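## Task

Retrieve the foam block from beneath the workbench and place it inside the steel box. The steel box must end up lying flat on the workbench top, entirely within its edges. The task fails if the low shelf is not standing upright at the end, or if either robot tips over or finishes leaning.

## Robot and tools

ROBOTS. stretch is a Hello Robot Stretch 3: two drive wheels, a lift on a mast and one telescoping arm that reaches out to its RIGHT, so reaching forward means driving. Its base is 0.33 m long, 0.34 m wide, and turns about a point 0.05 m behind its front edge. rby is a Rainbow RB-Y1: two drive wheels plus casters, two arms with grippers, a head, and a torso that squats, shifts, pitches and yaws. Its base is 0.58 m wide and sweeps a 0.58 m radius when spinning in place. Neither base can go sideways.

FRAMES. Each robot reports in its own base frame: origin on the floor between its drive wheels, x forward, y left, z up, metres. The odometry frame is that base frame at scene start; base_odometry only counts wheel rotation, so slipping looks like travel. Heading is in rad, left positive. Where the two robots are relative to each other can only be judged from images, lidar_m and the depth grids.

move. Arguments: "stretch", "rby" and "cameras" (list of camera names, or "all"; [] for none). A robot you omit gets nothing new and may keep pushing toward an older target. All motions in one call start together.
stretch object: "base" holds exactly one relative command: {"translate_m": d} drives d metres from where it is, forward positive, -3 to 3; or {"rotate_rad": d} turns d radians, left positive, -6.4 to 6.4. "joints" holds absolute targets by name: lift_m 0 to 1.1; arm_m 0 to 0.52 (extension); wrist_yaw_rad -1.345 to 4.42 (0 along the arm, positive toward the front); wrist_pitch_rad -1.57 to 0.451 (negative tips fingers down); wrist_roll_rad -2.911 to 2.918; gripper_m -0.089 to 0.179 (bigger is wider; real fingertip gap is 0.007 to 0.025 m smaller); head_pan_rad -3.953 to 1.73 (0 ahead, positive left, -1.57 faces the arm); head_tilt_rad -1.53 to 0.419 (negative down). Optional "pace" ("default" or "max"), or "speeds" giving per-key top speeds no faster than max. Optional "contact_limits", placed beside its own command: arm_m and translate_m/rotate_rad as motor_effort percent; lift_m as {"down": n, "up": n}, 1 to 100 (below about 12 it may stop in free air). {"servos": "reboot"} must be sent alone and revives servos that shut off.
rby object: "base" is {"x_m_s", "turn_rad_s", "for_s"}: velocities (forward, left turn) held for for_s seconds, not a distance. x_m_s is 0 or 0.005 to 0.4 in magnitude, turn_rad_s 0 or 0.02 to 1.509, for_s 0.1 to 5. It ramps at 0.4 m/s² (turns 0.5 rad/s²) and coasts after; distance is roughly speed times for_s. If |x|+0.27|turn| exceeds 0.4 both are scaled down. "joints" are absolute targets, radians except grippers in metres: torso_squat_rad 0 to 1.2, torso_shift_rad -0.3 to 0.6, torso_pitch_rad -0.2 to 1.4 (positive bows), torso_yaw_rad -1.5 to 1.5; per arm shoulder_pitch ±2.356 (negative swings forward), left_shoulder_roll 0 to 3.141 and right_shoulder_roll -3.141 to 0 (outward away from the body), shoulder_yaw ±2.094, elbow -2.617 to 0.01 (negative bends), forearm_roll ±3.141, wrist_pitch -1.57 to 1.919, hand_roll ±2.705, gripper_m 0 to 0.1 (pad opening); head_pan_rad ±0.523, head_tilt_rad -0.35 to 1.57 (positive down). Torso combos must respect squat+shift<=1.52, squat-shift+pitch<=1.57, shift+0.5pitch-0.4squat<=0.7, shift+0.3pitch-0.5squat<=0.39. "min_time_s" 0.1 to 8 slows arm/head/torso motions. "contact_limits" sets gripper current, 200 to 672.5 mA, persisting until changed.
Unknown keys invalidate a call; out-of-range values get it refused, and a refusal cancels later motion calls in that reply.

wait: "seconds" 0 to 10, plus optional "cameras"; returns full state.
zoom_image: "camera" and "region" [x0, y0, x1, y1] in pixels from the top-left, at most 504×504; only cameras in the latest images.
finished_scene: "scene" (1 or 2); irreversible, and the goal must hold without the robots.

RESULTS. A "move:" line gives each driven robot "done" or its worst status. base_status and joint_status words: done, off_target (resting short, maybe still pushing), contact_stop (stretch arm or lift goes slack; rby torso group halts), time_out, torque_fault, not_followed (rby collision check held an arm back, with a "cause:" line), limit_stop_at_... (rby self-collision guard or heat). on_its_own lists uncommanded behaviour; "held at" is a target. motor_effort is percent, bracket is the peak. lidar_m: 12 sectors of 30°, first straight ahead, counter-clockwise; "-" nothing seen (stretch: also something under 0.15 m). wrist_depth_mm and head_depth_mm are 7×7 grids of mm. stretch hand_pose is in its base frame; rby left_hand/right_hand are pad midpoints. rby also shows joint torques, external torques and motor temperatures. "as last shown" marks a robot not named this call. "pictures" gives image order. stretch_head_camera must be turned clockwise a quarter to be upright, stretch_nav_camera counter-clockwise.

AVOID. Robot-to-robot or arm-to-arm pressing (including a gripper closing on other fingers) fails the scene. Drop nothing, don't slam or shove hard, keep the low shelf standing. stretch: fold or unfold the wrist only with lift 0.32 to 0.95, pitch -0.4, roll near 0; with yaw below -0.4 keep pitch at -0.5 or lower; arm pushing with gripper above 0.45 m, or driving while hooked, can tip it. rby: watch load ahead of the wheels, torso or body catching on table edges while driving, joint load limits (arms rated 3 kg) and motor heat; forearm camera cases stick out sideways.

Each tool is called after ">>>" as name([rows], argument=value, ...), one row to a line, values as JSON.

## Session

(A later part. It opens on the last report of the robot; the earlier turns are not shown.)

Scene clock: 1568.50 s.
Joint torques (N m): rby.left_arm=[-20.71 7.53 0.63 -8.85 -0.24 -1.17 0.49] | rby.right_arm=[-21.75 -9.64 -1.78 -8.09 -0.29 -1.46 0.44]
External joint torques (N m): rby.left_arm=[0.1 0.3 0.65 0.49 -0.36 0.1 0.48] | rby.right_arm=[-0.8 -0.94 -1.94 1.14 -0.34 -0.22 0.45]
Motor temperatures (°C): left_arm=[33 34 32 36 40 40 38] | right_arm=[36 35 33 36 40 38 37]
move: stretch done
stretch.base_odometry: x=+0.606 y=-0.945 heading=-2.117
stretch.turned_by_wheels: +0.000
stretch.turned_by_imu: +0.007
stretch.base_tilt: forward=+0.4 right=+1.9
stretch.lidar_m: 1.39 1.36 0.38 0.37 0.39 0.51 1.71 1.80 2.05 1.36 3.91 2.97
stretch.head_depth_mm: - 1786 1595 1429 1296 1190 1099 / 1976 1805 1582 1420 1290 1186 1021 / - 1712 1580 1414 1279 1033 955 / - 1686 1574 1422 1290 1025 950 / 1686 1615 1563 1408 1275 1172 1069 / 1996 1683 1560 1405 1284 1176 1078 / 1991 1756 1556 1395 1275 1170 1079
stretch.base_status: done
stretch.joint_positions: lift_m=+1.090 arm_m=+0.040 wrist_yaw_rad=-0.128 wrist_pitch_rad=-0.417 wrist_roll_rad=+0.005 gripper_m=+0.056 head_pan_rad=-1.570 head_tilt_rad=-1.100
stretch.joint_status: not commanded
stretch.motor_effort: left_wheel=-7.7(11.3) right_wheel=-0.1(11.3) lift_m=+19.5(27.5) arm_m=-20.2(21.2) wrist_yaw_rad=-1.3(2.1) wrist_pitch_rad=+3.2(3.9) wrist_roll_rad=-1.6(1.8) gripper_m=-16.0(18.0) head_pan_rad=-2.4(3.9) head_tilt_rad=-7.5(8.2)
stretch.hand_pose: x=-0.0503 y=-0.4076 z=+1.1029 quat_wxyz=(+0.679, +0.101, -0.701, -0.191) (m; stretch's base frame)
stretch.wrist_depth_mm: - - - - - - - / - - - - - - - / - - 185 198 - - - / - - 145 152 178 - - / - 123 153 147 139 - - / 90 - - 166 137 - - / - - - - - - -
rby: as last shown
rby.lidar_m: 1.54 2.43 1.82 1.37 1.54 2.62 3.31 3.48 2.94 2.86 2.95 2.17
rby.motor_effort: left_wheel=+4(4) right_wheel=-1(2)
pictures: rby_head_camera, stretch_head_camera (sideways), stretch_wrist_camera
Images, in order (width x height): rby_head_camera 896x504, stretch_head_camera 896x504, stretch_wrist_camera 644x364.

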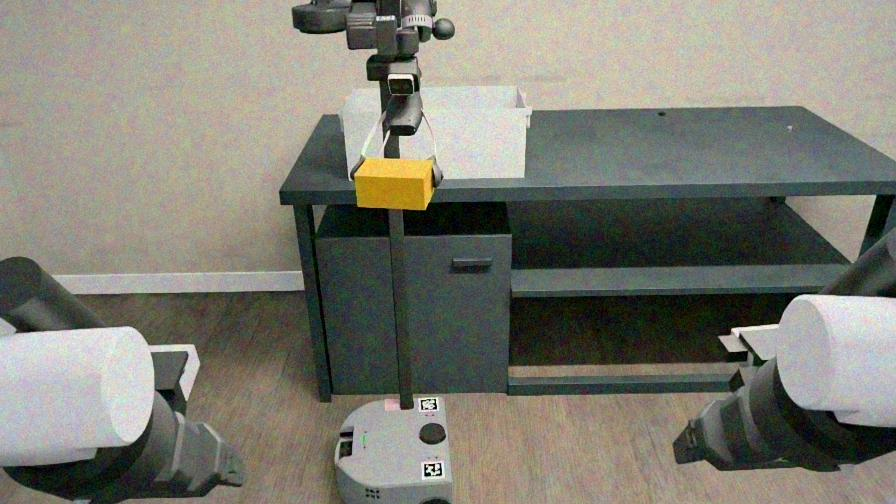

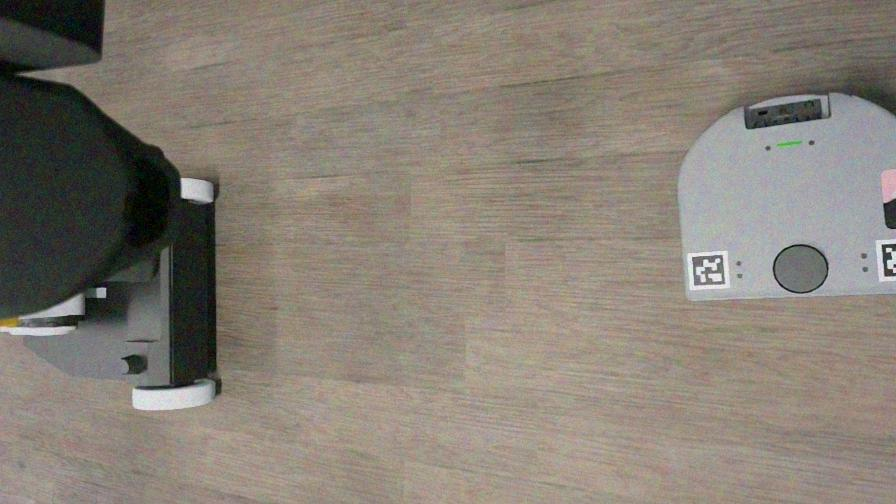

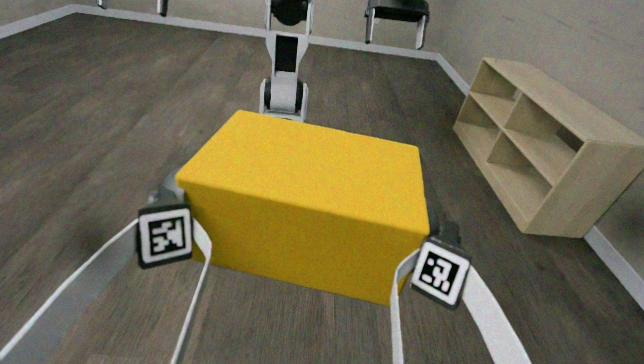

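>>> move(stretch={"joints": {"wrist_pitch_rad": -0.1, "wrist_yaw_rad": 0.0, "head_tilt_rad": -0.7}}, cameras=[])

>>> move(stretch={"base": {"rotate_rad": 3.1416}}, cameras=["rby_head_camera", "stretch_head_camera", "stretch_wrist_camera"])

Scene clock: 1589.90 s.
Joint torques (N m): rby.left_arm=[-20.68 7.35 0.9 -8.81 -0.31 -1.11 0.41] | rby.right_arm=[-21.67 -9.58 -1.78 -8.11 -0.34 -1.46 0.43]
External joint torques (N m): rby.left_arm=[0.13 0.12 0.91 0.53 -0.43 0.16 0.4] | rby.right_arm=[-0.71 -0.88 -1.94 1.11 -0.39 -0.22 0.44]
Motor temperatures (°C): left_arm=[33 34 32 36 40 40 38] | right_arm=[36 35 33 36 40 38 37]
move: stretch done
stretch.base_odometry: x=+0.606 y=-0.945 heading=-2.117
stretch.turned_by_wheels: +0.000
stretch.turned_by_imu: +0.001
stretch.base_tilt: forward=+0.4 right=+1.9
stretch.lidar_m: 1.39 1.36 0.38 0.37 0.39 0.51 1.71 1.81 2.06 1.37 3.92 2.97
stretch.head_depth_mm: - - - 1837 1585 1347 1155 / - - - 1881 1592 1333 1156 / - - - - 1592 1336 1151 / - - - 1784 1589 1330 1154 / 1223 349 2342 1766 1582 1336 1154 / - 3416 2536 1905 1584 1337 1154 / 843 3554 2568 1955 1593 1336 1157
stretch.base_status: not commanded
stretch.joint_positions: lift_m=+1.090 arm_m=+0.040 wrist_yaw_rad=-0.002 wrist_pitch_rad=-0.128 wrist_roll_rad=+0.005 gripper_m=+0.056 head_pan_rad=-1.570 head_tilt_rad=-0.706
stretch.joint_status: all done
stretch.motor_effort: left_wheel=-8.1(8.1) right_wheel=-0.2(0.4) lift_m=+20.6(20.6) arm_m=-19.9(20.5) wrist_yaw_rad=+1.9(4.3) wrist_pitch_rad=+5.7(7.7) wrist_roll_rad=-1.5(1.6) gripper_m=-15.6(16.6) head_pan_rad=-2.8(3.5) head_tilt_rad=+2.7(5.2)
stretch.hand_pose: x=-0.0219 y=-0.4360 z=+1.1720 quat_wxyz=(+0.704, +0.045, -0.707, -0.046) (m; stretch's base frame)
stretch.wrist_depth_mm: - - 787 - - - - / - - 757 - - - - / - - 183 198 732 - - / - - 146 153 177 - - / - 123 152 147 140 - - / 91 - - 166 138 - - / - - - - - - -
rby: as last shown
rby.lidar_m: 1.55 2.44 1.81 1.37 1.55 2.61 3.31 3.49 2.94 2.85 2.95 2.18
pictures: none
No camera images: "cameras" was empty.

Scene clock: 1595.97 s.
Joint torques (N m): rby.left_arm=[-20.78 7.39 0.64 -8.73 -0.14 -1.15 0.53] | rby.right_arm=[-21.52 -9.89 -1.72 -7.97 -0.28 -1.38 0.5]
External joint torques (N m): rby.left_arm=[0.03 0.17 0.66 0.61 -0.27 0.12 0.52] | rby.right_arm=[-0.56 -1.19 -1.88 1.26 -0.33 -0.14 0.51]
Motor temperatures (°C): left_arm=[33 34 32 36 40 40 38] | right_arm=[36 35 33 36 40 38 37]
move: stretch done
stretch.base_odometry: x=+0.606 y=-0.945 heading=+1.024
stretch.turned_by_wheels: +3.141
stretch.turned_by_imu: +3.151
stretch.base_tilt: forward=+0.5 right=+1.9
stretch.lidar_m: 1.70 1.80 2.05 1.36 3.99 2.99 1.40 1.40 0.38 0.37 0.39 0.49
stretch.head_depth_mm: - - - 471 542 569 1047 / - - - 479 538 556 882 / - - - - 534 560 871 / - - - 474 528 557 861 / 862 353 691 730 527 558 850 / 891 989 693 724 521 559 844 / 887 1003 687 647 519 558 836
stretch.base_status: done
stretch.joint_positions: lift_m=+1.090 arm_m=+0.040 wrist_yaw_rad=-0.001 wrist_pitch_rad=-0.128 wrist_roll_rad=+0.005 gripper_m=+0.056 head_pan_rad=-1.570 head_tilt_rad=-0.700
stretch.joint_status: not commanded
stretch.motor_effort: left_wheel=-7.9(10.9) right_wheel=+6.8(9.6) lift_m=+33.9(33.9) arm_m=-21.1(22.5) wrist_yaw_rad=+0.7(2.3) wrist_pitch_rad=+5.6(5.9) wrist_roll_rad=-1.3(1.7) gripper_m=-16.3(17.2) head_pan_rad=-3.2(4.1) head_tilt_rad=+2.5(3.8)
stretch.hand_pose: x=-0.0218 y=-0.4360 z=+1.1720 quat_wxyz=(+0.704, +0.045, -0.707, -0.046) (m; stretch's base frame)
stretch.wrist_depth_mm: 779 763 747 753 729 717 714 / 818 798 786 777 765 754 738 / 889 852 189 197 826 791 775 / 948 874 146 152 177 837 827 / 978 123 152 147 139 893 876 / 91 427 437 166 138 826 873 / 360 469 476 460 447 398 696
rby: as last shown
rby.lidar_m: 1.27 2.43 1.82 1.37 1.54 2.61 3.31 3.48 2.94 2.85 2.96 2.16
rby.motor_effort: left_wheel=+3(4) right_wheel=-1(2)
pictures: rby_head_camera, stretch_head_camera (sideways), stretch_wrist_camera
Images, in order (width x height): rby_head_camera 896x504, stretch_head_camera 896x504, stretch_wrist_camera 644x364.

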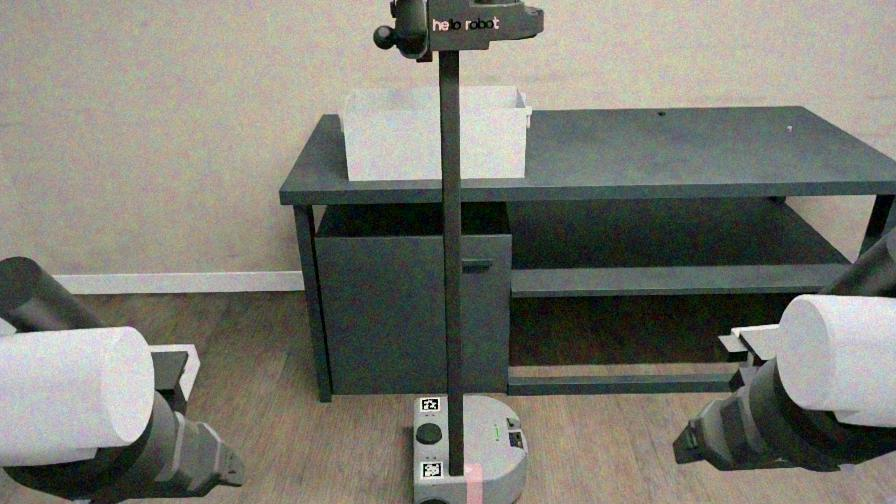

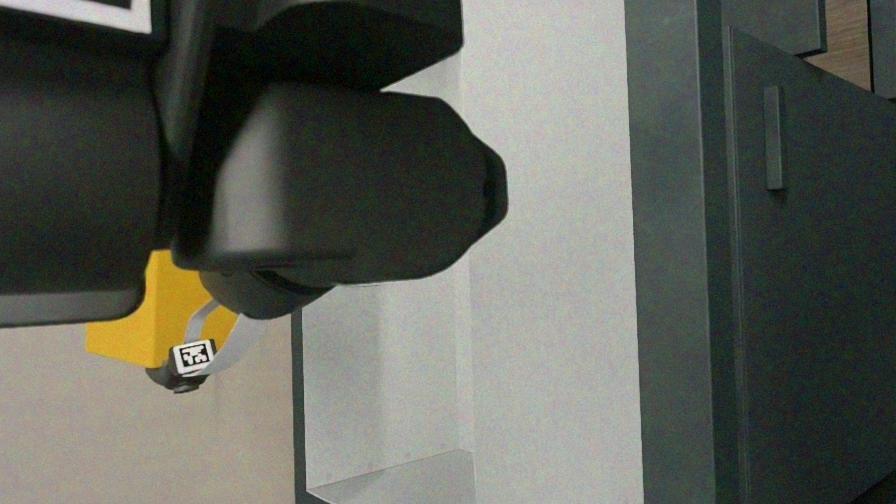

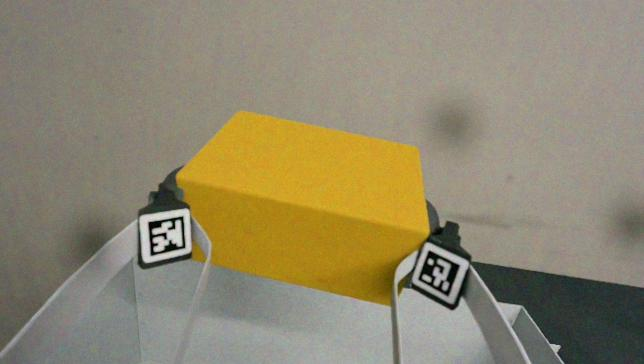

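>>> move(stretch={"joints": {"arm_m": 0.2, "lift_m": 1.098}}, cameras=["stretch_wrist_camera"])

>>> move(stretch={"joints": {"wrist_pitch_rad": -0.9}}, cameras=["stretch_wrist_camera", "rby_head_camera", "stretch_head_camera"])

Scene clock: 1630.47 s.
Joint torques (N m): rby.left_arm=[-20.58 7.67 1.06 -8.67 -0.23 -1.25 0.51] | rby.right_arm=[-21.73 -9.68 -1.79 -8.09 -0.32 -1.45 0.52]
External joint torques (N m): rby.left_arm=[0.23 0.44 1.08 0.67 -0.35 0.03 0.5] | rby.right_arm=[-0.77 -0.98 -1.95 1.14 -0.37 -0.21 0.52]
Motor temperatures (°C): left_arm=[33 34 32 36 40 40 38] | right_arm=[36 35 33 35 40 38 37]
move: stretch done
stretch.base_odometry: x=+0.606 y=-0.945 heading=+1.024
stretch.turned_by_wheels: +0.000
stretch.turned_by_imu: +0.001
stretch.base_tilt: forward=+0.3 right=+2.0
stretch.lidar_m: 1.70 1.78 2.05 1.37 3.99 2.99 1.40 1.40 0.38 0.37 0.39 0.49
stretch.head_depth_mm: 894 1025 695 698 541 568 1047 / - 1041 694 725 537 557 879 / - 1038 688 722 531 557 871 / - 339 687 733 529 556 857 / 473 1008 694 725 525 558 849 / 893 1001 695 726 519 557 838 / 888 997 689 647 517 559 833
stretch.base_status: not commanded
stretch.joint_positions: lift_m=+1.098 arm_m=+0.200 wrist_yaw_rad=-0.001 wrist_pitch_rad=-0.128 wrist_roll_rad=+0.005 gripper_m=+0.056 head_pan_rad=-1.570 head_tilt_rad=-0.700
stretch.joint_status: all done
stretch.motor_effort: left_wheel=-8.1(8.3) right_wheel=+6.6(7.0) lift_m=+27.5(39.6) arm_m=+21.5(26.7) wrist_yaw_rad=+0.8(1.6) wrist_pitch_rad=+5.4(5.8) wrist_roll_rad=-1.5(1.6) gripper_m=-15.9(17.3) head_pan_rad=-2.6(3.9) head_tilt_rad=+2.9(3.5)
stretch.hand_pose: x=-0.0218 y=-0.5961 z=+1.1802 quat_wxyz=(+0.704, +0.045, -0.707, -0.046) (m; stretch's base frame)
stretch.wrist_depth_mm: 618 609 594 596 585 574 559 / 655 650 632 622 612 603 591 / 693 695 189 197 643 639 619 / 735 708 145 153 177 677 664 / 793 123 153 147 139 706 690 / 90 615 652 166 138 764 754 / 524 550 565 601 639 626 712
rby: as last shown
rby.lidar_m: 1.27 2.42 1.81 1.37 1.55 2.62 3.32 3.49 2.94 2.85 2.96 2.17
pictures: stretch_wrist_camera
Images, in order (width x height): stretch_wrist_camera 644x364.

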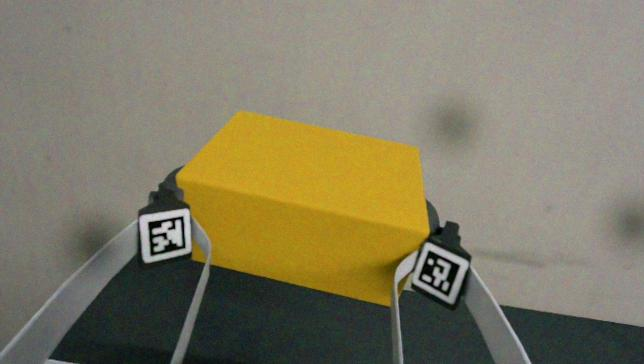

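Scene clock: 1631.70 s.
Joint torques (N m): rby.left_arm=[-20.78 7.69 0.95 -8.78 -0.27 -1.19 0.49] | rby.right_arm=[-21.71 -9.82 -1.98 -8 -0.3 -1.49 0.51]
External joint torques (N m): rby.left_arm=[0.03 0.46 0.97 0.56 -0.39 0.08 0.49] | rby.right_arm=[-0.76 -1.13 -2.14 1.23 -0.35 -0.26 0.51]
Motor temperatures (°C): left_arm=[33 34 32 36 40 40 38] | right_arm=[36 35 33 35 40 38 37]
move: stretch done
stretch.base_odometry: x=+0.606 y=-0.945 heading=+1.024
stretch.turned_by_wheels: +0.000
stretch.turned_by_imu: +0.000
stretch.base_tilt: forward=+0.5 right=+1.9
stretch.lidar_m: 1.70 1.79 2.05 1.36 4.01 3.00 1.40 1.40 0.38 0.37 0.39 0.49
stretch.head_depth_mm: 898 1031 695 697 541 569 1043 / - 1040 695 722 538 556 878 / - 1022 648 721 532 557 872 / - - 326 733 530 556 860 / 879 993 495 728 524 557 851 / 892 1005 694 724 521 557 841 / 891 996 690 650 517 557 834
stretch.base_status: not commanded
stretch.joint_positions: lift_m=+1.098 arm_m=+0.200 wrist_yaw_rad=-0.001 wrist_pitch_rad=-0.907 wrist_roll_rad=+0.005 gripper_m=+0.056 head_pan_rad=-1.570 head_tilt_rad=-0.700
stretch.joint_status: all done
stretch.motor_effort: left_wheel=-7.7(8.0) right_wheel=+6.4(6.8) lift_m=+22.5(27.7) arm_m=+20.8(22.2) wrist_yaw_rad=+0.6(1.7) wrist_pitch_rad=+1.9(5.9) wrist_roll_rad=-1.3(1.6) gripper_m=-15.7(17.2) head_pan_rad=-2.6(3.9) head_tilt_rad=+2.7(3.2)
stretch.hand_pose: x=-0.0218 y=-0.4838 z=+1.0200 quat_wxyz=(+0.634, +0.309, -0.637, -0.311) (m; stretch's base frame)
stretch.wrist_depth_mm: 265 283 533 554 573 590 619 / 276 325 308 292 282 289 556 / 286 383 189 197 328 320 296 / 294 369 145 152 177 408 332 / 294 123 152 146 139 418 321 / 90 361 366 166 137 396 315 / 312 345 348 361 369 369 301
rby: as last shown
rby.lidar_m: 1.27 2.43 1.81 1.38 1.54 2.60 3.31 3.49 2.94 2.85 2.96 2.18
rby.motor_effort: left_wheel=+4(4) right_wheel=-1(2)
pictures: rby_head_camera, stretch_head_camera (sideways), stretch_wrist_camera
Images, in order (width x height): rby_head_camera 896x504, stretch_head_camera 896x504, stretch_wrist_camera 644x364.

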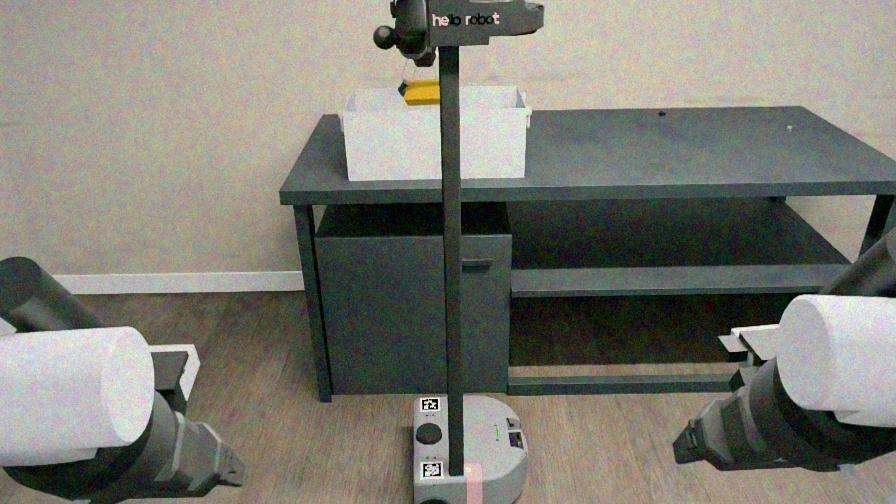

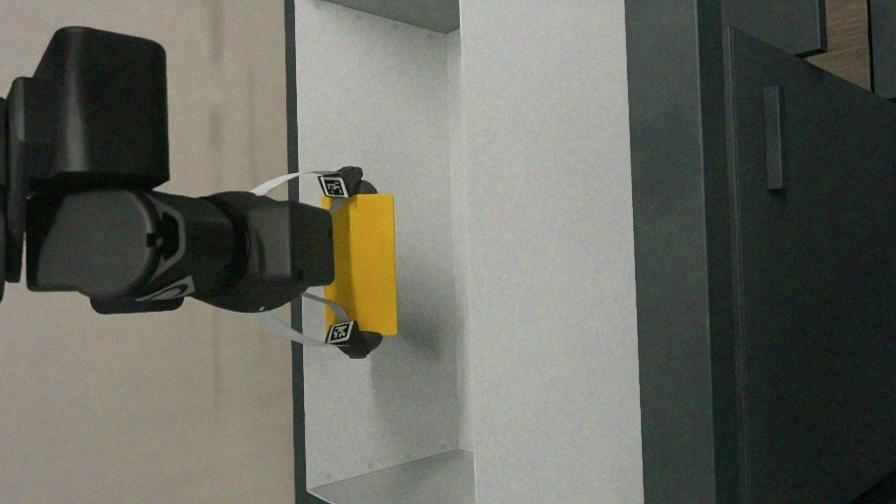

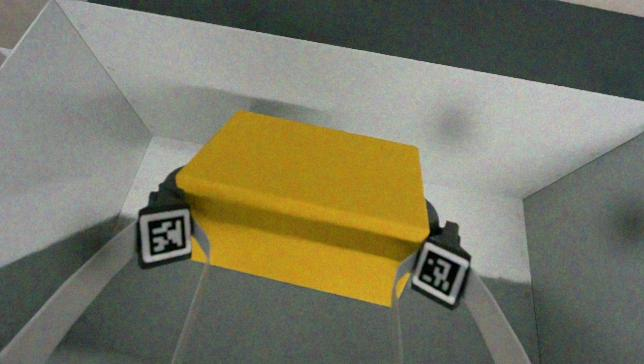

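>>> move(stretch={"joints": {"wrist_pitch_rad": -1.5, "arm_m": 0.345}, "speeds": {"arm_m": 0.12}}, cameras=["stretch_wrist_camera", "rby_head_camera", "stretch_head_camera"])

Scene clock: 1638.40 s.
Joint torques (N m): rby.left_arm=[-20.61 7.46 0.8 -8.67 -0.19 -1.05 0.36] | rby.right_arm=[-21.62 -9.65 -1.99 -8.03 -0.26 -1.4 0.53]
External joint torques (N m): rby.left_arm=[0.2 0.23 0.82 0.67 -0.31 0.22 0.35] | rby.right_arm=[-0.67 -0.95 -2.15 1.2 -0.31 -0.17 0.54]
Motor temperatures (°C): left_arm=[33 34 32 36 40 40 38] | right_arm=[36 35 33 35 40 38 37]
move: stretch done
stretch.base_odometry: x=+0.606 y=-0.945 heading=+1.024
stretch.turned_by_wheels: +0.000
stretch.turned_by_imu: +0.002
stretch.base_tilt: forward=+0.4 right=+1.9
stretch.lidar_m: 1.70 1.79 2.05 1.37 3.98 2.98 1.40 1.39 0.38 0.37 0.39 0.49
stretch.head_depth_mm: 909 1027 694 698 541 562 1048 / 905 1023 693 726 536 557 879 / 342 1014 675 521 532 556 867 / 344 377 643 521 530 555 856 / 880 974 679 527 525 556 846 / 894 1002 694 725 521 557 842 / 887 1000 688 648 517 560 832
stretch.base_status: not commanded
stretch.joint_positions: lift_m=+1.098 arm_m=+0.345 wrist_yaw_rad=+0.003 wrist_pitch_rad=-1.494 wrist_roll_rad=-0.003 gripper_m=+0.056 head_pan_rad=-1.570 head_tilt_rad=-0.700
stretch.joint_status: all done
stretch.motor_effort: left_wheel=-3.2(7.8) right_wheel=+2.1(6.8) lift_m=+36.6(37.0) arm_m=+21.0(24.8) wrist_yaw_rad=-2.1(4.6) wrist_pitch_rad=-0.8(25.3) wrist_roll_rad=+1.3(2.6) gripper_m=-14.2(16.8) head_pan_rad=-2.6(3.9) head_tilt_rad=+2.6(3.1)
stretch.hand_pose: x=-0.0216 y=-0.4856 z=+0.9794 quat_wxyz=(+0.520, +0.482, -0.517, -0.479) (m; stretch's base frame)
stretch.wrist_depth_mm: 266 330 333 334 294 255 224 / 278 342 345 343 341 345 319 / 288 351 173 184 349 353 343 / 296 360 146 145 164 362 328 / 296 122 157 150 140 373 319 / - 245 284 281 137 376 307 / 188 210 223 243 260 280 287
rby: as last shown
rby.lidar_m: 1.27 2.43 1.81 1.37 1.55 2.61 3.31 3.49 2.93 2.84 2.97 2.18
rby.motor_effort: left_wheel=+3(4) right_wheel=-1(1)
pictures: rby_head_camera, stretch_head_camera (sideways), stretch_wrist_camera
Images, in order (width x height): rby_head_camera 896x504, stretch_head_camera 896x504, stretch_wrist_camera 644x364.

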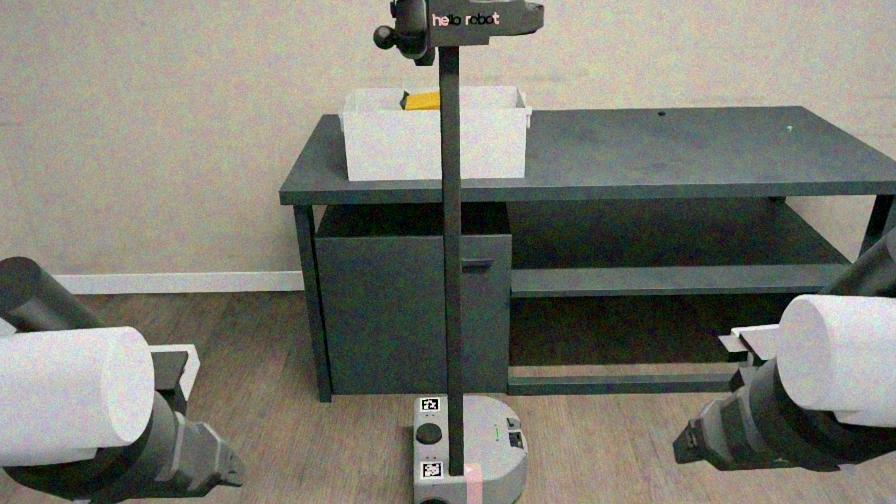

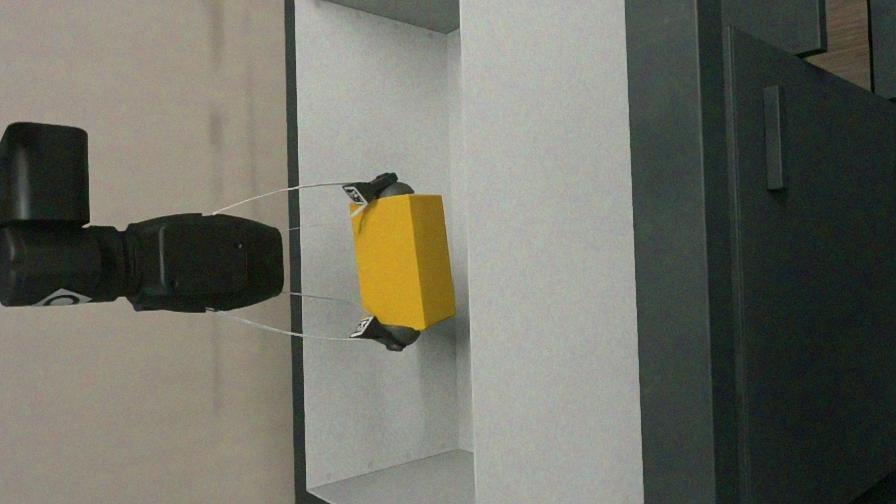

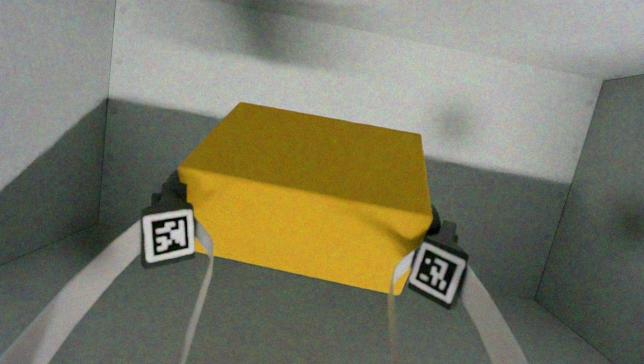

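>>> move(stretch={"joints": {"arm_m": 0.375, "wrist_pitch_rad": -1.55}}, cameras=[])

>>> move(stretch={"joints": {"lift_m": 0.99}, "speeds": {"lift_m": 0.08}, "contact_limits": {"lift_m": {"down": 15}}}, cameras=["stretch_wrist_camera", "rby_head_camera", "stretch_head_camera"])

Scene clock: 1652.97 s.
Joint torques (N m): rby.left_arm=[-20.68 7.64 0.83 -8.84 -0.24 -1.21 0.49] | rby.right_arm=[-21.8 -9.58 -1.93 -8.09 -0.32 -1.48 0.49]
External joint torques (N m): rby.left_arm=[0.13 0.42 0.85 0.5 -0.36 0.07 0.49] | rby.right_arm=[-0.85 -0.88 -2.09 1.14 -0.37 -0.24 0.5]
Motor temperatures (°C): left_arm=[33 34 32 36 40 40 38] | right_arm=[36 35 33 35 40 38 37]
move: stretch done
stretch.base_odometry: x=+0.606 y=-0.945 heading=+1.024
stretch.turned_by_wheels: +0.000
stretch.turned_by_imu: +0.001
stretch.base_tilt: forward=+0.4 right=+1.9
stretch.lidar_m: 1.70 1.79 2.05 1.36 3.99 2.99 1.40 1.40 0.38 0.37 0.39 0.49
stretch.head_depth_mm: 912 1022 694 697 542 563 1048 / 905 1021 695 724 538 555 878 / 368 1024 674 551 533 556 869 / 366 406 645 543 529 557 855 / 882 974 669 562 524 557 848 / 892 1006 692 724 522 558 842 / 886 1002 690 648 518 556 834
stretch.base_status: not commanded
stretch.joint_positions: lift_m=+1.098 arm_m=+0.375 wrist_yaw_rad=+0.003 wrist_pitch_rad=-1.543 wrist_roll_rad=-0.003 gripper_m=+0.056 head_pan_rad=-1.570 head_tilt_rad=-0.700
stretch.joint_status: all done
stretch.motor_effort: left_wheel=-3.1(3.7) right_wheel=+2.3(2.6) lift_m=+34.7(35.4) arm_m=+22.2(24.5) wrist_yaw_rad=-2.3(2.6) wrist_pitch_rad=-0.9(4.0) wrist_roll_rad=+1.2(1.5) gripper_m=-16.0(16.7) head_pan_rad=-2.4(3.6) head_tilt_rad=+2.4(2.6)
stretch.hand_pose: x=-0.0217 y=-0.5030 z=+0.9799 quat_wxyz=(+0.508, +0.494, -0.505, -0.492) (m; stretch's base frame)
stretch.wrist_depth_mm: 265 328 327 325 259 219 194 / 277 340 336 339 339 338 303 / 285 350 173 183 346 348 344 / 297 361 146 144 166 360 330 / 296 122 157 151 140 374 321 / - 263 307 309 137 382 309 / 209 229 245 263 282 304 297
rby: as last shown
rby.lidar_m: 1.27 2.43 1.82 1.36 1.54 2.60 3.31 3.49 2.94 2.85 2.96 2.17
rby.motor_effort: left_wheel=+4(4) right_wheel=-1(2)
pictures: none
No camera images: "cameras" was empty.

Scene clock: 1655.00 s.
Joint torques (N m): rby.left_arm=[-21.11 7.86 0.97 -8.92 -0.08 -1.21 0.44] | rby.right_arm=[-21.72 -9.53 -1.73 -7.95 -0.3 -1.41 0.45]
External joint torques (N m): rby.left_arm=[-0.3 0.64 0.99 0.42 -0.2 0.06 0.43] | rby.right_arm=[-0.76 -0.84 -1.89 1.27 -0.35 -0.17 0.45]
Motor temperatures (°C): left_arm=[33 34 32 36 40 40 38] | right_arm=[36 35 33 35 40 38 37]
move: stretch done
stretch.base_odometry: x=+0.606 y=-0.945 heading=+1.024
stretch.turned_by_wheels: +0.000
stretch.turned_by_imu: +0.001
stretch.base_tilt: forward=+0.4 right=+2.0
stretch.lidar_m: 1.71 1.79 2.05 1.36 3.98 2.99 1.39 1.40 0.38 0.37 0.39 0.49
stretch.head_depth_mm: 908 969 - 484 542 563 1047 / 875 325 690 720 538 558 884 / 860 429 691 596 534 556 868 / 858 427 466 613 528 557 862 / 897 999 684 712 524 558 850 / 892 999 694 723 522 558 840 / 894 1005 687 649 518 558 835
stretch.base_status: not commanded
stretch.joint_positions: lift_m=+0.990 arm_m=+0.375 wrist_yaw_rad=+0.003 wrist_pitch_rad=-1.543 wrist_roll_rad=-0.003 gripper_m=+0.056 head_pan_rad=-1.570 head_tilt_rad=-0.700
stretch.joint_status: all done
stretch.motor_effort: left_wheel=-3.3(3.6) right_wheel=+2.1(2.5) lift_m=+18.8(33.4) arm_m=+20.6(22.4) wrist_yaw_rad=-2.4(2.8) wrist_pitch_rad=-0.9(1.1) wrist_roll_rad=+1.3(1.6) gripper_m=-15.5(16.4) head_pan_rad=-2.4(3.7) head_tilt_rad=+2.1(3.1)
stretch.contact_limits: lift_m down 15 (down: maximum 72; up: maximum 65)
stretch.hand_pose: x=-0.0217 y=-0.5029 z=+0.8719 quat_wxyz=(+0.508, +0.495, -0.505, -0.492) (m; stretch's base frame)
stretch.wrist_depth_mm: 227 226 227 225 227 221 195 / 232 234 234 233 234 233 232 / 241 240 176 184 240 241 241 / 249 248 146 144 165 249 249 / 258 122 157 150 140 258 259 / - 265 269 268 138 267 269 / 209 230 244 265 275 274 277
rby.base_odometry: x=+1.259 y=+1.340 heading=+0.773
rby.lidar_m: 1.28 2.42 1.81 1.37 1.55 2.62 3.31 3.49 2.93 2.84 2.95 2.17
rby.base_status: not commanded
rby.joint_positions: torso_squat_rad=+0.100 torso_shift_rad=+0.000 torso_pitch_rad=+0.300 torso_yaw_rad=+0.000 left_shoulder_pitch_rad=-1.014 left_shoulder_roll_rad=+0.190 left_shoulder_yaw_rad=+0.330 left_elbow_rad=-1.462 left_forearm_roll_rad=+0.027 left_wrist_pitch_rad=+1.546 left_hand_roll_rad=-1.609 left_gripper_m=+0.100 right_shoulder_pitch_rad=-1.006 right_shoulder_roll_rad=-0.232 right_shoulder_yaw_rad=-0.379 right_elbow_rad=-1.448 right_forearm_roll_rad=-0.064 right_wrist_pitch_rad=+1.542 right_hand_roll_rad=+1.665 right_gripper_m=+0.099 head_pan_rad=+0.000 head_tilt_rad=+0.100
rby.joint_status: not commanded
rby.motor_effort: left_wheel=+4(4) right_wheel=-1(1)
rby.chest: x=-0.1367 y=+0.0009 z=+1.2726 quat_wxyz=(+0.989, -0.001, +0.149, +0.000) (m; rby's base frame)
rby.left_hand: x=+0.4498 y=+0.2405 z=+1.0838 quat_wxyz=(+0.674, +0.212, -0.213, -0.674) (m; rby's base frame)
rby.right_hand: x=+0.4498 y=-0.2674 z=+1.0843 quat_wxyz=(+0.674, -0.213, -0.212, +0.675) (m; rby's base frame)
pictures: rby_head_camera, stretch_head_camera (sideways), stretch_wrist_camera
Images, in order (width x height): rby_head_camera 896x504, stretch_head_camera 896x504, stretch_wrist_camera 644x364.

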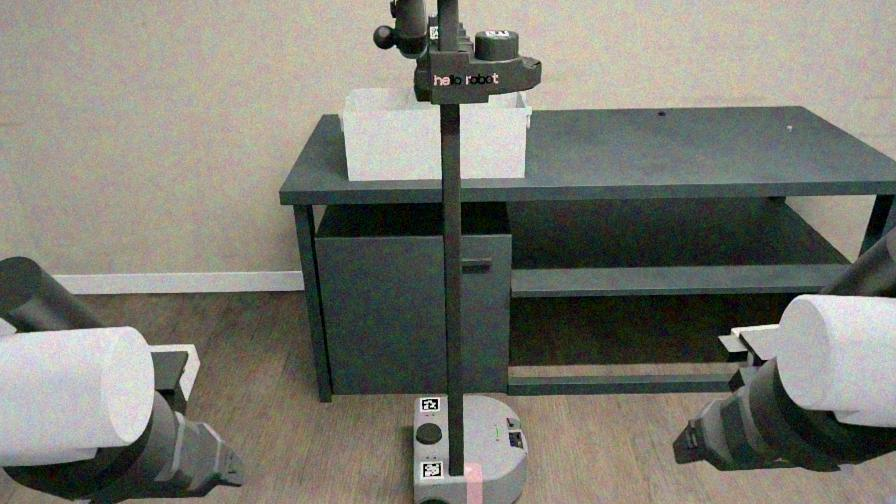

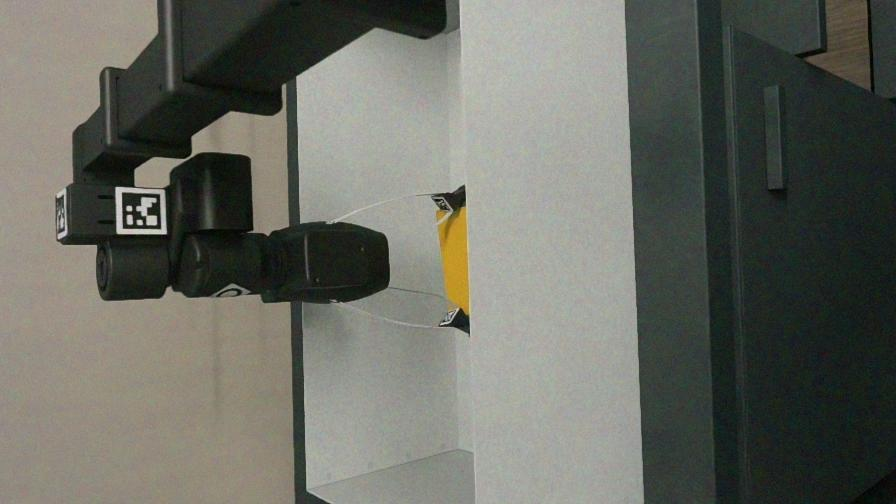

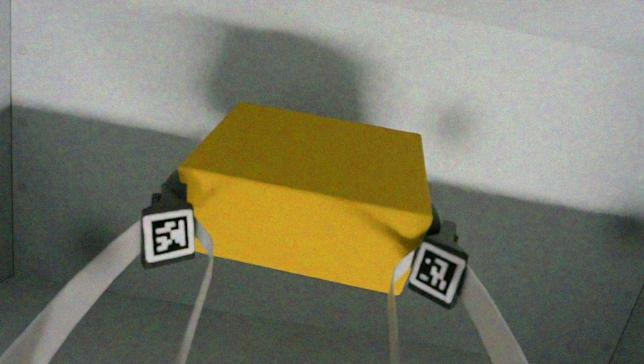

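>>> move(stretch={"joints": {"lift_m": 0.935}, "speeds": {"lift_m": 0.06}, "contact_limits": {"lift_m": {"down": 14}}}, cameras=["stretch_wrist_camera", "stretch_head_camera"])

Scene clock: 1667.00 s.
Joint torques (N m): rby.left_arm=[-20.5 7.64 1.14 -8.9 -0.17 -1.25 0.52] | rby.right_arm=[-21.43 -9.76 -1.76 -8.03 -0.29 -1.47 0.47]
External joint torques (N m): rby.left_arm=[0.31 0.42 1.16 0.44 -0.29 0.03 0.51] | rby.right_arm=[-0.48 -1.06 -1.92 1.2 -0.34 -0.24 0.47]
Motor temperatures (°C): left_arm=[33 34 32 36 40 40 38] | right_arm=[36 35 33 35 40 38 37]
move: stretch contact_stop
stretch.base_odometry: x=+0.606 y=-0.945 heading=+1.024
stretch.turned_by_wheels: +0.000
stretch.turned_by_imu: +0.001
stretch.base_tilt: forward=+0.3 right=+1.8
stretch.lidar_m: 1.70 1.79 2.05 1.36 3.98 2.99 1.40 1.39 0.38 0.37 0.39 0.49
stretch.head_depth_mm: 910 990 - 746 540 568 1050 / 904 354 675 725 537 557 881 / 884 439 663 719 532 555 871 / 886 441 472 624 529 556 861 / 895 1007 695 712 526 558 852 / 895 1005 694 725 520 557 842 / 886 1000 686 651 517 557 834
stretch.base_status: not commanded
stretch.joint_positions: lift_m=+0.964 arm_m=+0.375 wrist_yaw_rad=+0.003 wrist_pitch_rad=-1.558 wrist_roll_rad=-0.003 gripper_m=+0.056 head_pan_rad=-1.570 head_tilt_rad=-0.700
stretch.joint_status: lift_m contact_stop (moved -0.026 of -0.055)
stretch.on_its_own: lift_m is slack since a contact_stop (your +0.935 is given up)
stretch.motor_effort: left_wheel=-2.9(3.6) right_wheel=+2.4(2.9) lift_m=+27.2(27.2) arm_m=+19.7(20.1) wrist_yaw_rad=-2.5(2.9) wrist_pitch_rad=+1.7(2.5) wrist_roll_rad=+1.2(1.4) gripper_m=-14.6(15.5) head_pan_rad=-2.8(3.1) head_tilt_rad=+1.9(2.2)
stretch.contact_limits: lift_m down 14 (down: maximum 72; up: maximum 65)
stretch.hand_pose: x=-0.0217 y=-0.4992 z=+0.8467 quat_wxyz=(+0.505, +0.498, -0.501, -0.496) (m; stretch's base frame)
stretch.wrist_depth_mm: 202 202 203 201 202 202 201 / 210 210 209 209 208 209 209 / 216 216 165 174 213 217 216 / 225 224 136 138 152 225 223 / 232 123 148 146 137 233 232 / - 243 242 241 153 241 243 / 204 225 239 248 252 248 252
rby: as last shown
rby.lidar_m: 1.28 2.42 1.81 1.36 1.54 2.60 3.31 3.49 2.94 2.85 2.95 2.18
rby.motor_effort: left_wheel=+3(4) right_wheel=-1(1)
pictures: stretch_head_camera (sideways), stretch_wrist_camera
Images, in order (width x height): stretch_head_camera 896x504, stretch_wrist_camera 644x364.

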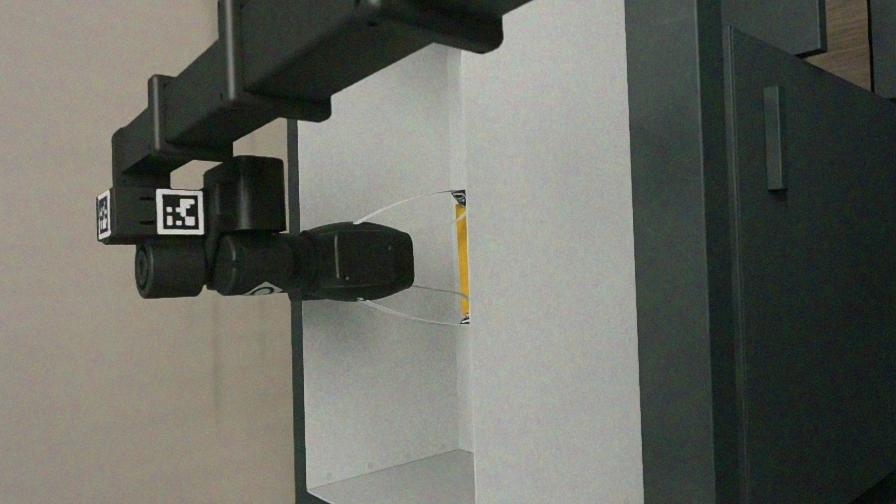

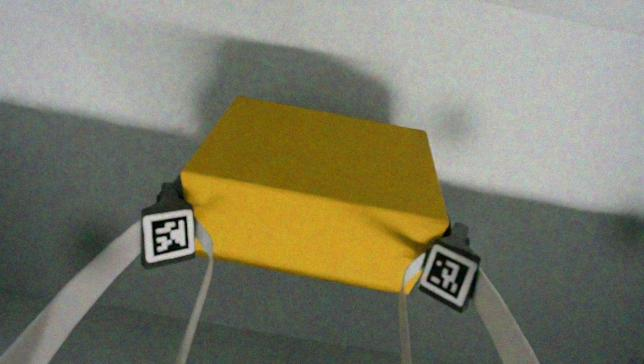

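>>> move(stretch={"joints": {"gripper_m": 0.179}}, cameras=["stretch_wrist_camera", "stretch_head_camera"])

>>> move(stretch={"joints": {"lift_m": 1.09}}, cameras=["stretch_wrist_camera", "stretch_head_camera", "rby_head_camera"])

Scene clock: 1678.80 s.
Joint torques (N m): rby.left_arm=[-20.51 7.61 1 -8.62 -0.18 -1.16 0.54] | rby.right_arm=[-21.68 -9.64 -1.79 -8.05 -0.25 -1.52 0.49]
External joint torques (N m): rby.left_arm=[0.29 0.39 1.02 0.72 -0.3 0.12 0.53] | rby.right_arm=[-0.72 -0.95 -1.95 1.18 -0.31 -0.29 0.49]
Motor temperatures (°C): left_arm=[33 34 32 36 40 40 38] | right_arm=[36 35 33 35 40 38 37]
move: stretch done
stretch.base_odometry: x=+0.606 y=-0.945 heading=+1.024
stretch.turned_by_wheels: +0.000
stretch.turned_by_imu: +0.001
stretch.base_tilt: forward=+0.4 right=+2.0
stretch.lidar_m: 1.70 1.78 2.05 1.36 4.00 2.99 1.40 1.40 0.38 0.37 0.39 0.49
stretch.head_depth_mm: 913 989 - 744 540 561 1051 / 904 356 678 721 536 555 879 / 887 440 662 718 533 557 870 / 887 443 471 552 530 555 859 / 898 1007 695 709 525 557 847 / 893 1007 694 725 520 557 838 / 891 995 690 647 518 557 833
stretch.base_status: not commanded
stretch.joint_positions: lift_m=+0.965 arm_m=+0.375 wrist_yaw_rad=+0.003 wrist_pitch_rad=-1.553 wrist_roll_rad=-0.003 gripper_m=+0.179 head_pan_rad=-1.570 head_tilt_rad=-0.700
stretch.joint_status: all done
stretch.on_its_own: lift_m is slack since a contact_stop (your +0.935 is given up)
stretch.motor_effort: left_wheel=-3.3(3.7) right_wheel=+2.9(2.9) lift_m=+27.6(27.9) arm_m=+17.3(18.5) wrist_yaw_rad=-2.5(2.6) wrist_pitch_rad=+0.7(2.0) wrist_roll_rad=+1.1(1.6) gripper_m=-0.2(96.2) head_pan_rad=-3.5(3.5) head_tilt_rad=+1.7(2.1)
stretch.contact_limits: lift_m down 14 (down: maximum 72; up: maximum 65)
stretch.hand_pose: x=-0.0217 y=-0.5005 z=+0.8466 quat_wxyz=(+0.506, +0.497, -0.503, -0.494) (m; stretch's base frame)
stretch.wrist_depth_mm: 201 202 202 201 202 202 201 / 209 209 208 209 208 209 208 / 215 216 142 143 213 215 215 / 221 222 147 147 147 223 222 / 118 230 232 152 154 229 232 / 241 241 240 241 241 127 239 / 215 222 243 247 250 250 246
rby: as last shown
rby.lidar_m: 1.28 2.43 1.81 1.37 1.54 2.61 3.32 3.48 2.94 2.85 2.96 2.17
rby.motor_effort: left_wheel=+4(4) right_wheel=-1(2)
pictures: stretch_head_camera (sideways), stretch_wrist_camera
Images, in order (width x height): stretch_head_camera 896x504, stretch_wrist_camera 644x364.

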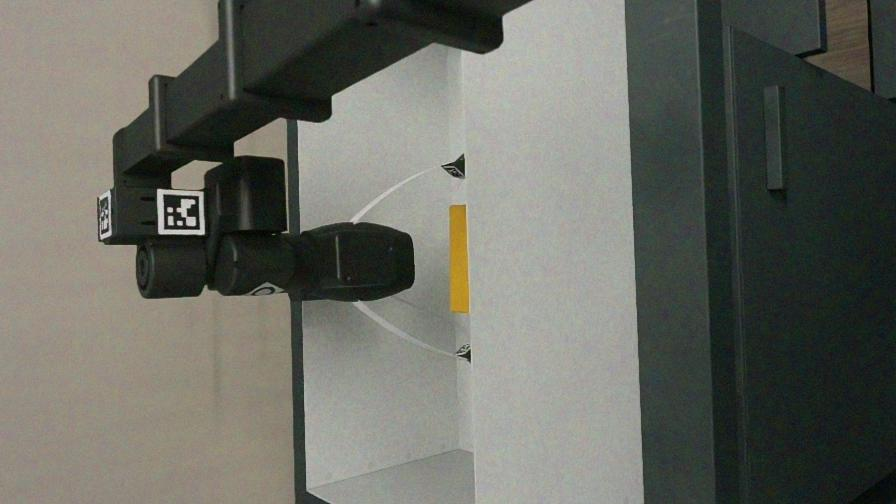

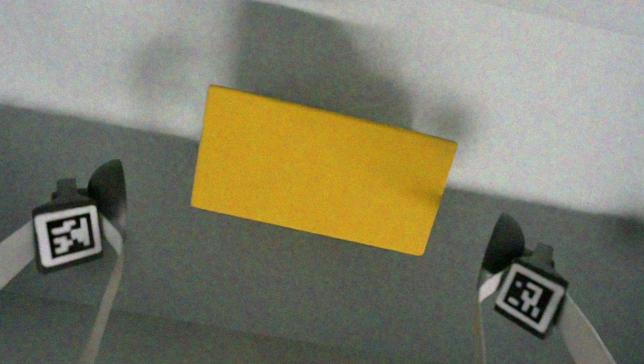

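Scene clock: 1680.77 s.
Joint torques (N m): rby.left_arm=[-20.37 7.82 1.02 -8.72 -0.17 -1.04 0.44] | rby.right_arm=[-21.66 -9.85 -2 -8.07 -0.26 -1.39 0.44]
External joint torques (N m): rby.left_arm=[0.44 0.6 1.04 0.62 -0.29 0.23 0.44] | rby.right_arm=[-0.71 -1.16 -2.16 1.16 -0.31 -0.16 0.45]
Motor temperatures (°C): left_arm=[33 34 32 36 40 40 38] | right_arm=[36 35 33 35 40 38 37]
move: stretch done
stretch.base_odometry: x=+0.606 y=-0.945 heading=+1.024
stretch.turned_by_wheels: +0.000
stretch.turned_by_imu: +0.000
stretch.base_tilt: forward=+0.4 right=+1.8
stretch.lidar_m: 1.70 1.79 2.05 1.37 4.01 2.98 1.40 1.40 0.38 0.37 0.39 0.49
stretch.head_depth_mm: 920 1025 692 700 541 563 1052 / 911 1018 691 726 536 555 882 / 369 1015 674 718 532 557 870 / 370 404 671 715 529 558 858 / 881 973 695 726 524 558 849 / 888 999 691 724 522 557 841 / 888 1000 688 648 517 557 834
stretch.base_status: not commanded
stretch.joint_positions: lift_m=+1.090 arm_m=+0.375 wrist_yaw_rad=+0.003 wrist_pitch_rad=-1.552 wrist_roll_rad=-0.003 gripper_m=+0.179 head_pan_rad=-1.570 head_tilt_rad=-0.700
stretch.joint_status: all done
stretch.motor_effort: left_wheel=-3.3(3.5) right_wheel=+2.4(2.9) lift_m=+36.2(39.2) arm_m=+16.3(17.7) wrist_yaw_rad=-2.4(2.7) wrist_pitch_rad=+0.6(1.1) wrist_roll_rad=+1.3(1.6) gripper_m=+1.0(1.5) head_pan_rad=-2.6(3.3) head_tilt_rad=+1.1(1.8)
stretch.hand_pose: x=-0.0217 y=-0.5007 z=+0.9721 quat_wxyz=(+0.506, +0.497, -0.503, -0.494) (m; stretch's base frame)
stretch.wrist_depth_mm: 265 319 319 320 270 229 201 / 274 330 330 328 329 330 311 / 285 341 337 270 341 344 336 / 267 351 355 351 354 356 330 / 118 344 366 366 368 362 318 / 254 276 307 340 377 127 295 / 215 221 243 260 280 281 268
rby: as last shown
rby.lidar_m: 1.28 2.43 1.81 1.36 1.54 2.61 3.31 3.48 2.94 2.85 2.97 2.18
pictures: rby_head_camera, stretch_head_camera (sideways), stretch_wrist_camera
Images, in order (width x height): rby_head_camera 896x504, stretch_head_camera 896x504, stretch_wrist_camera 644x364.

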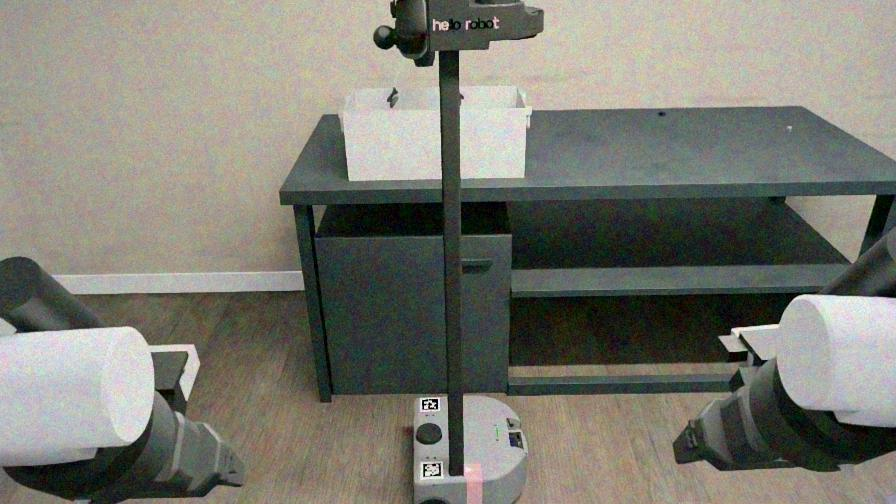

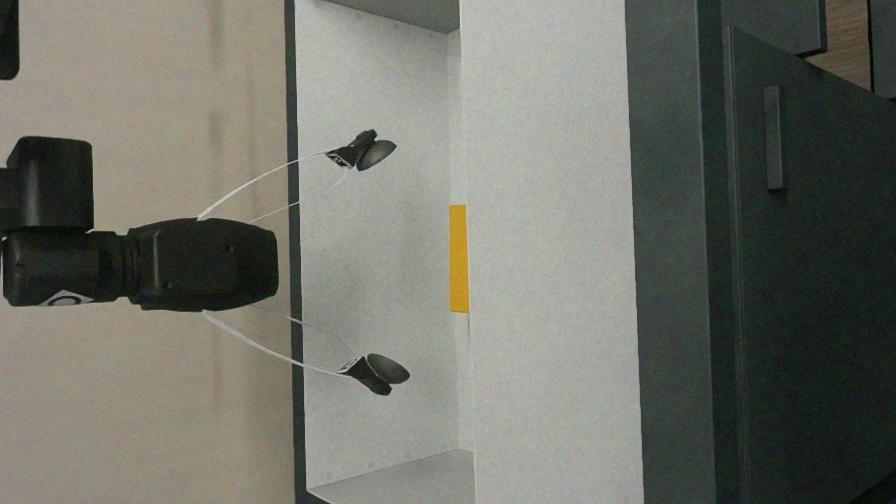

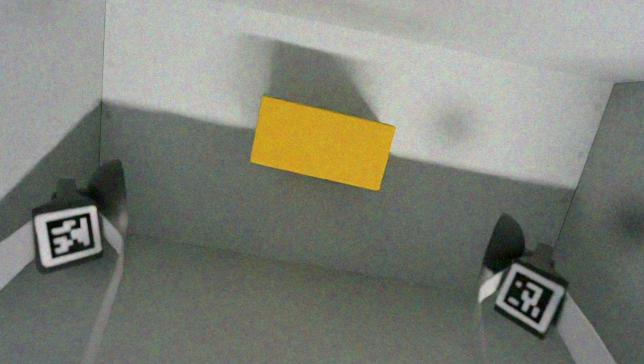

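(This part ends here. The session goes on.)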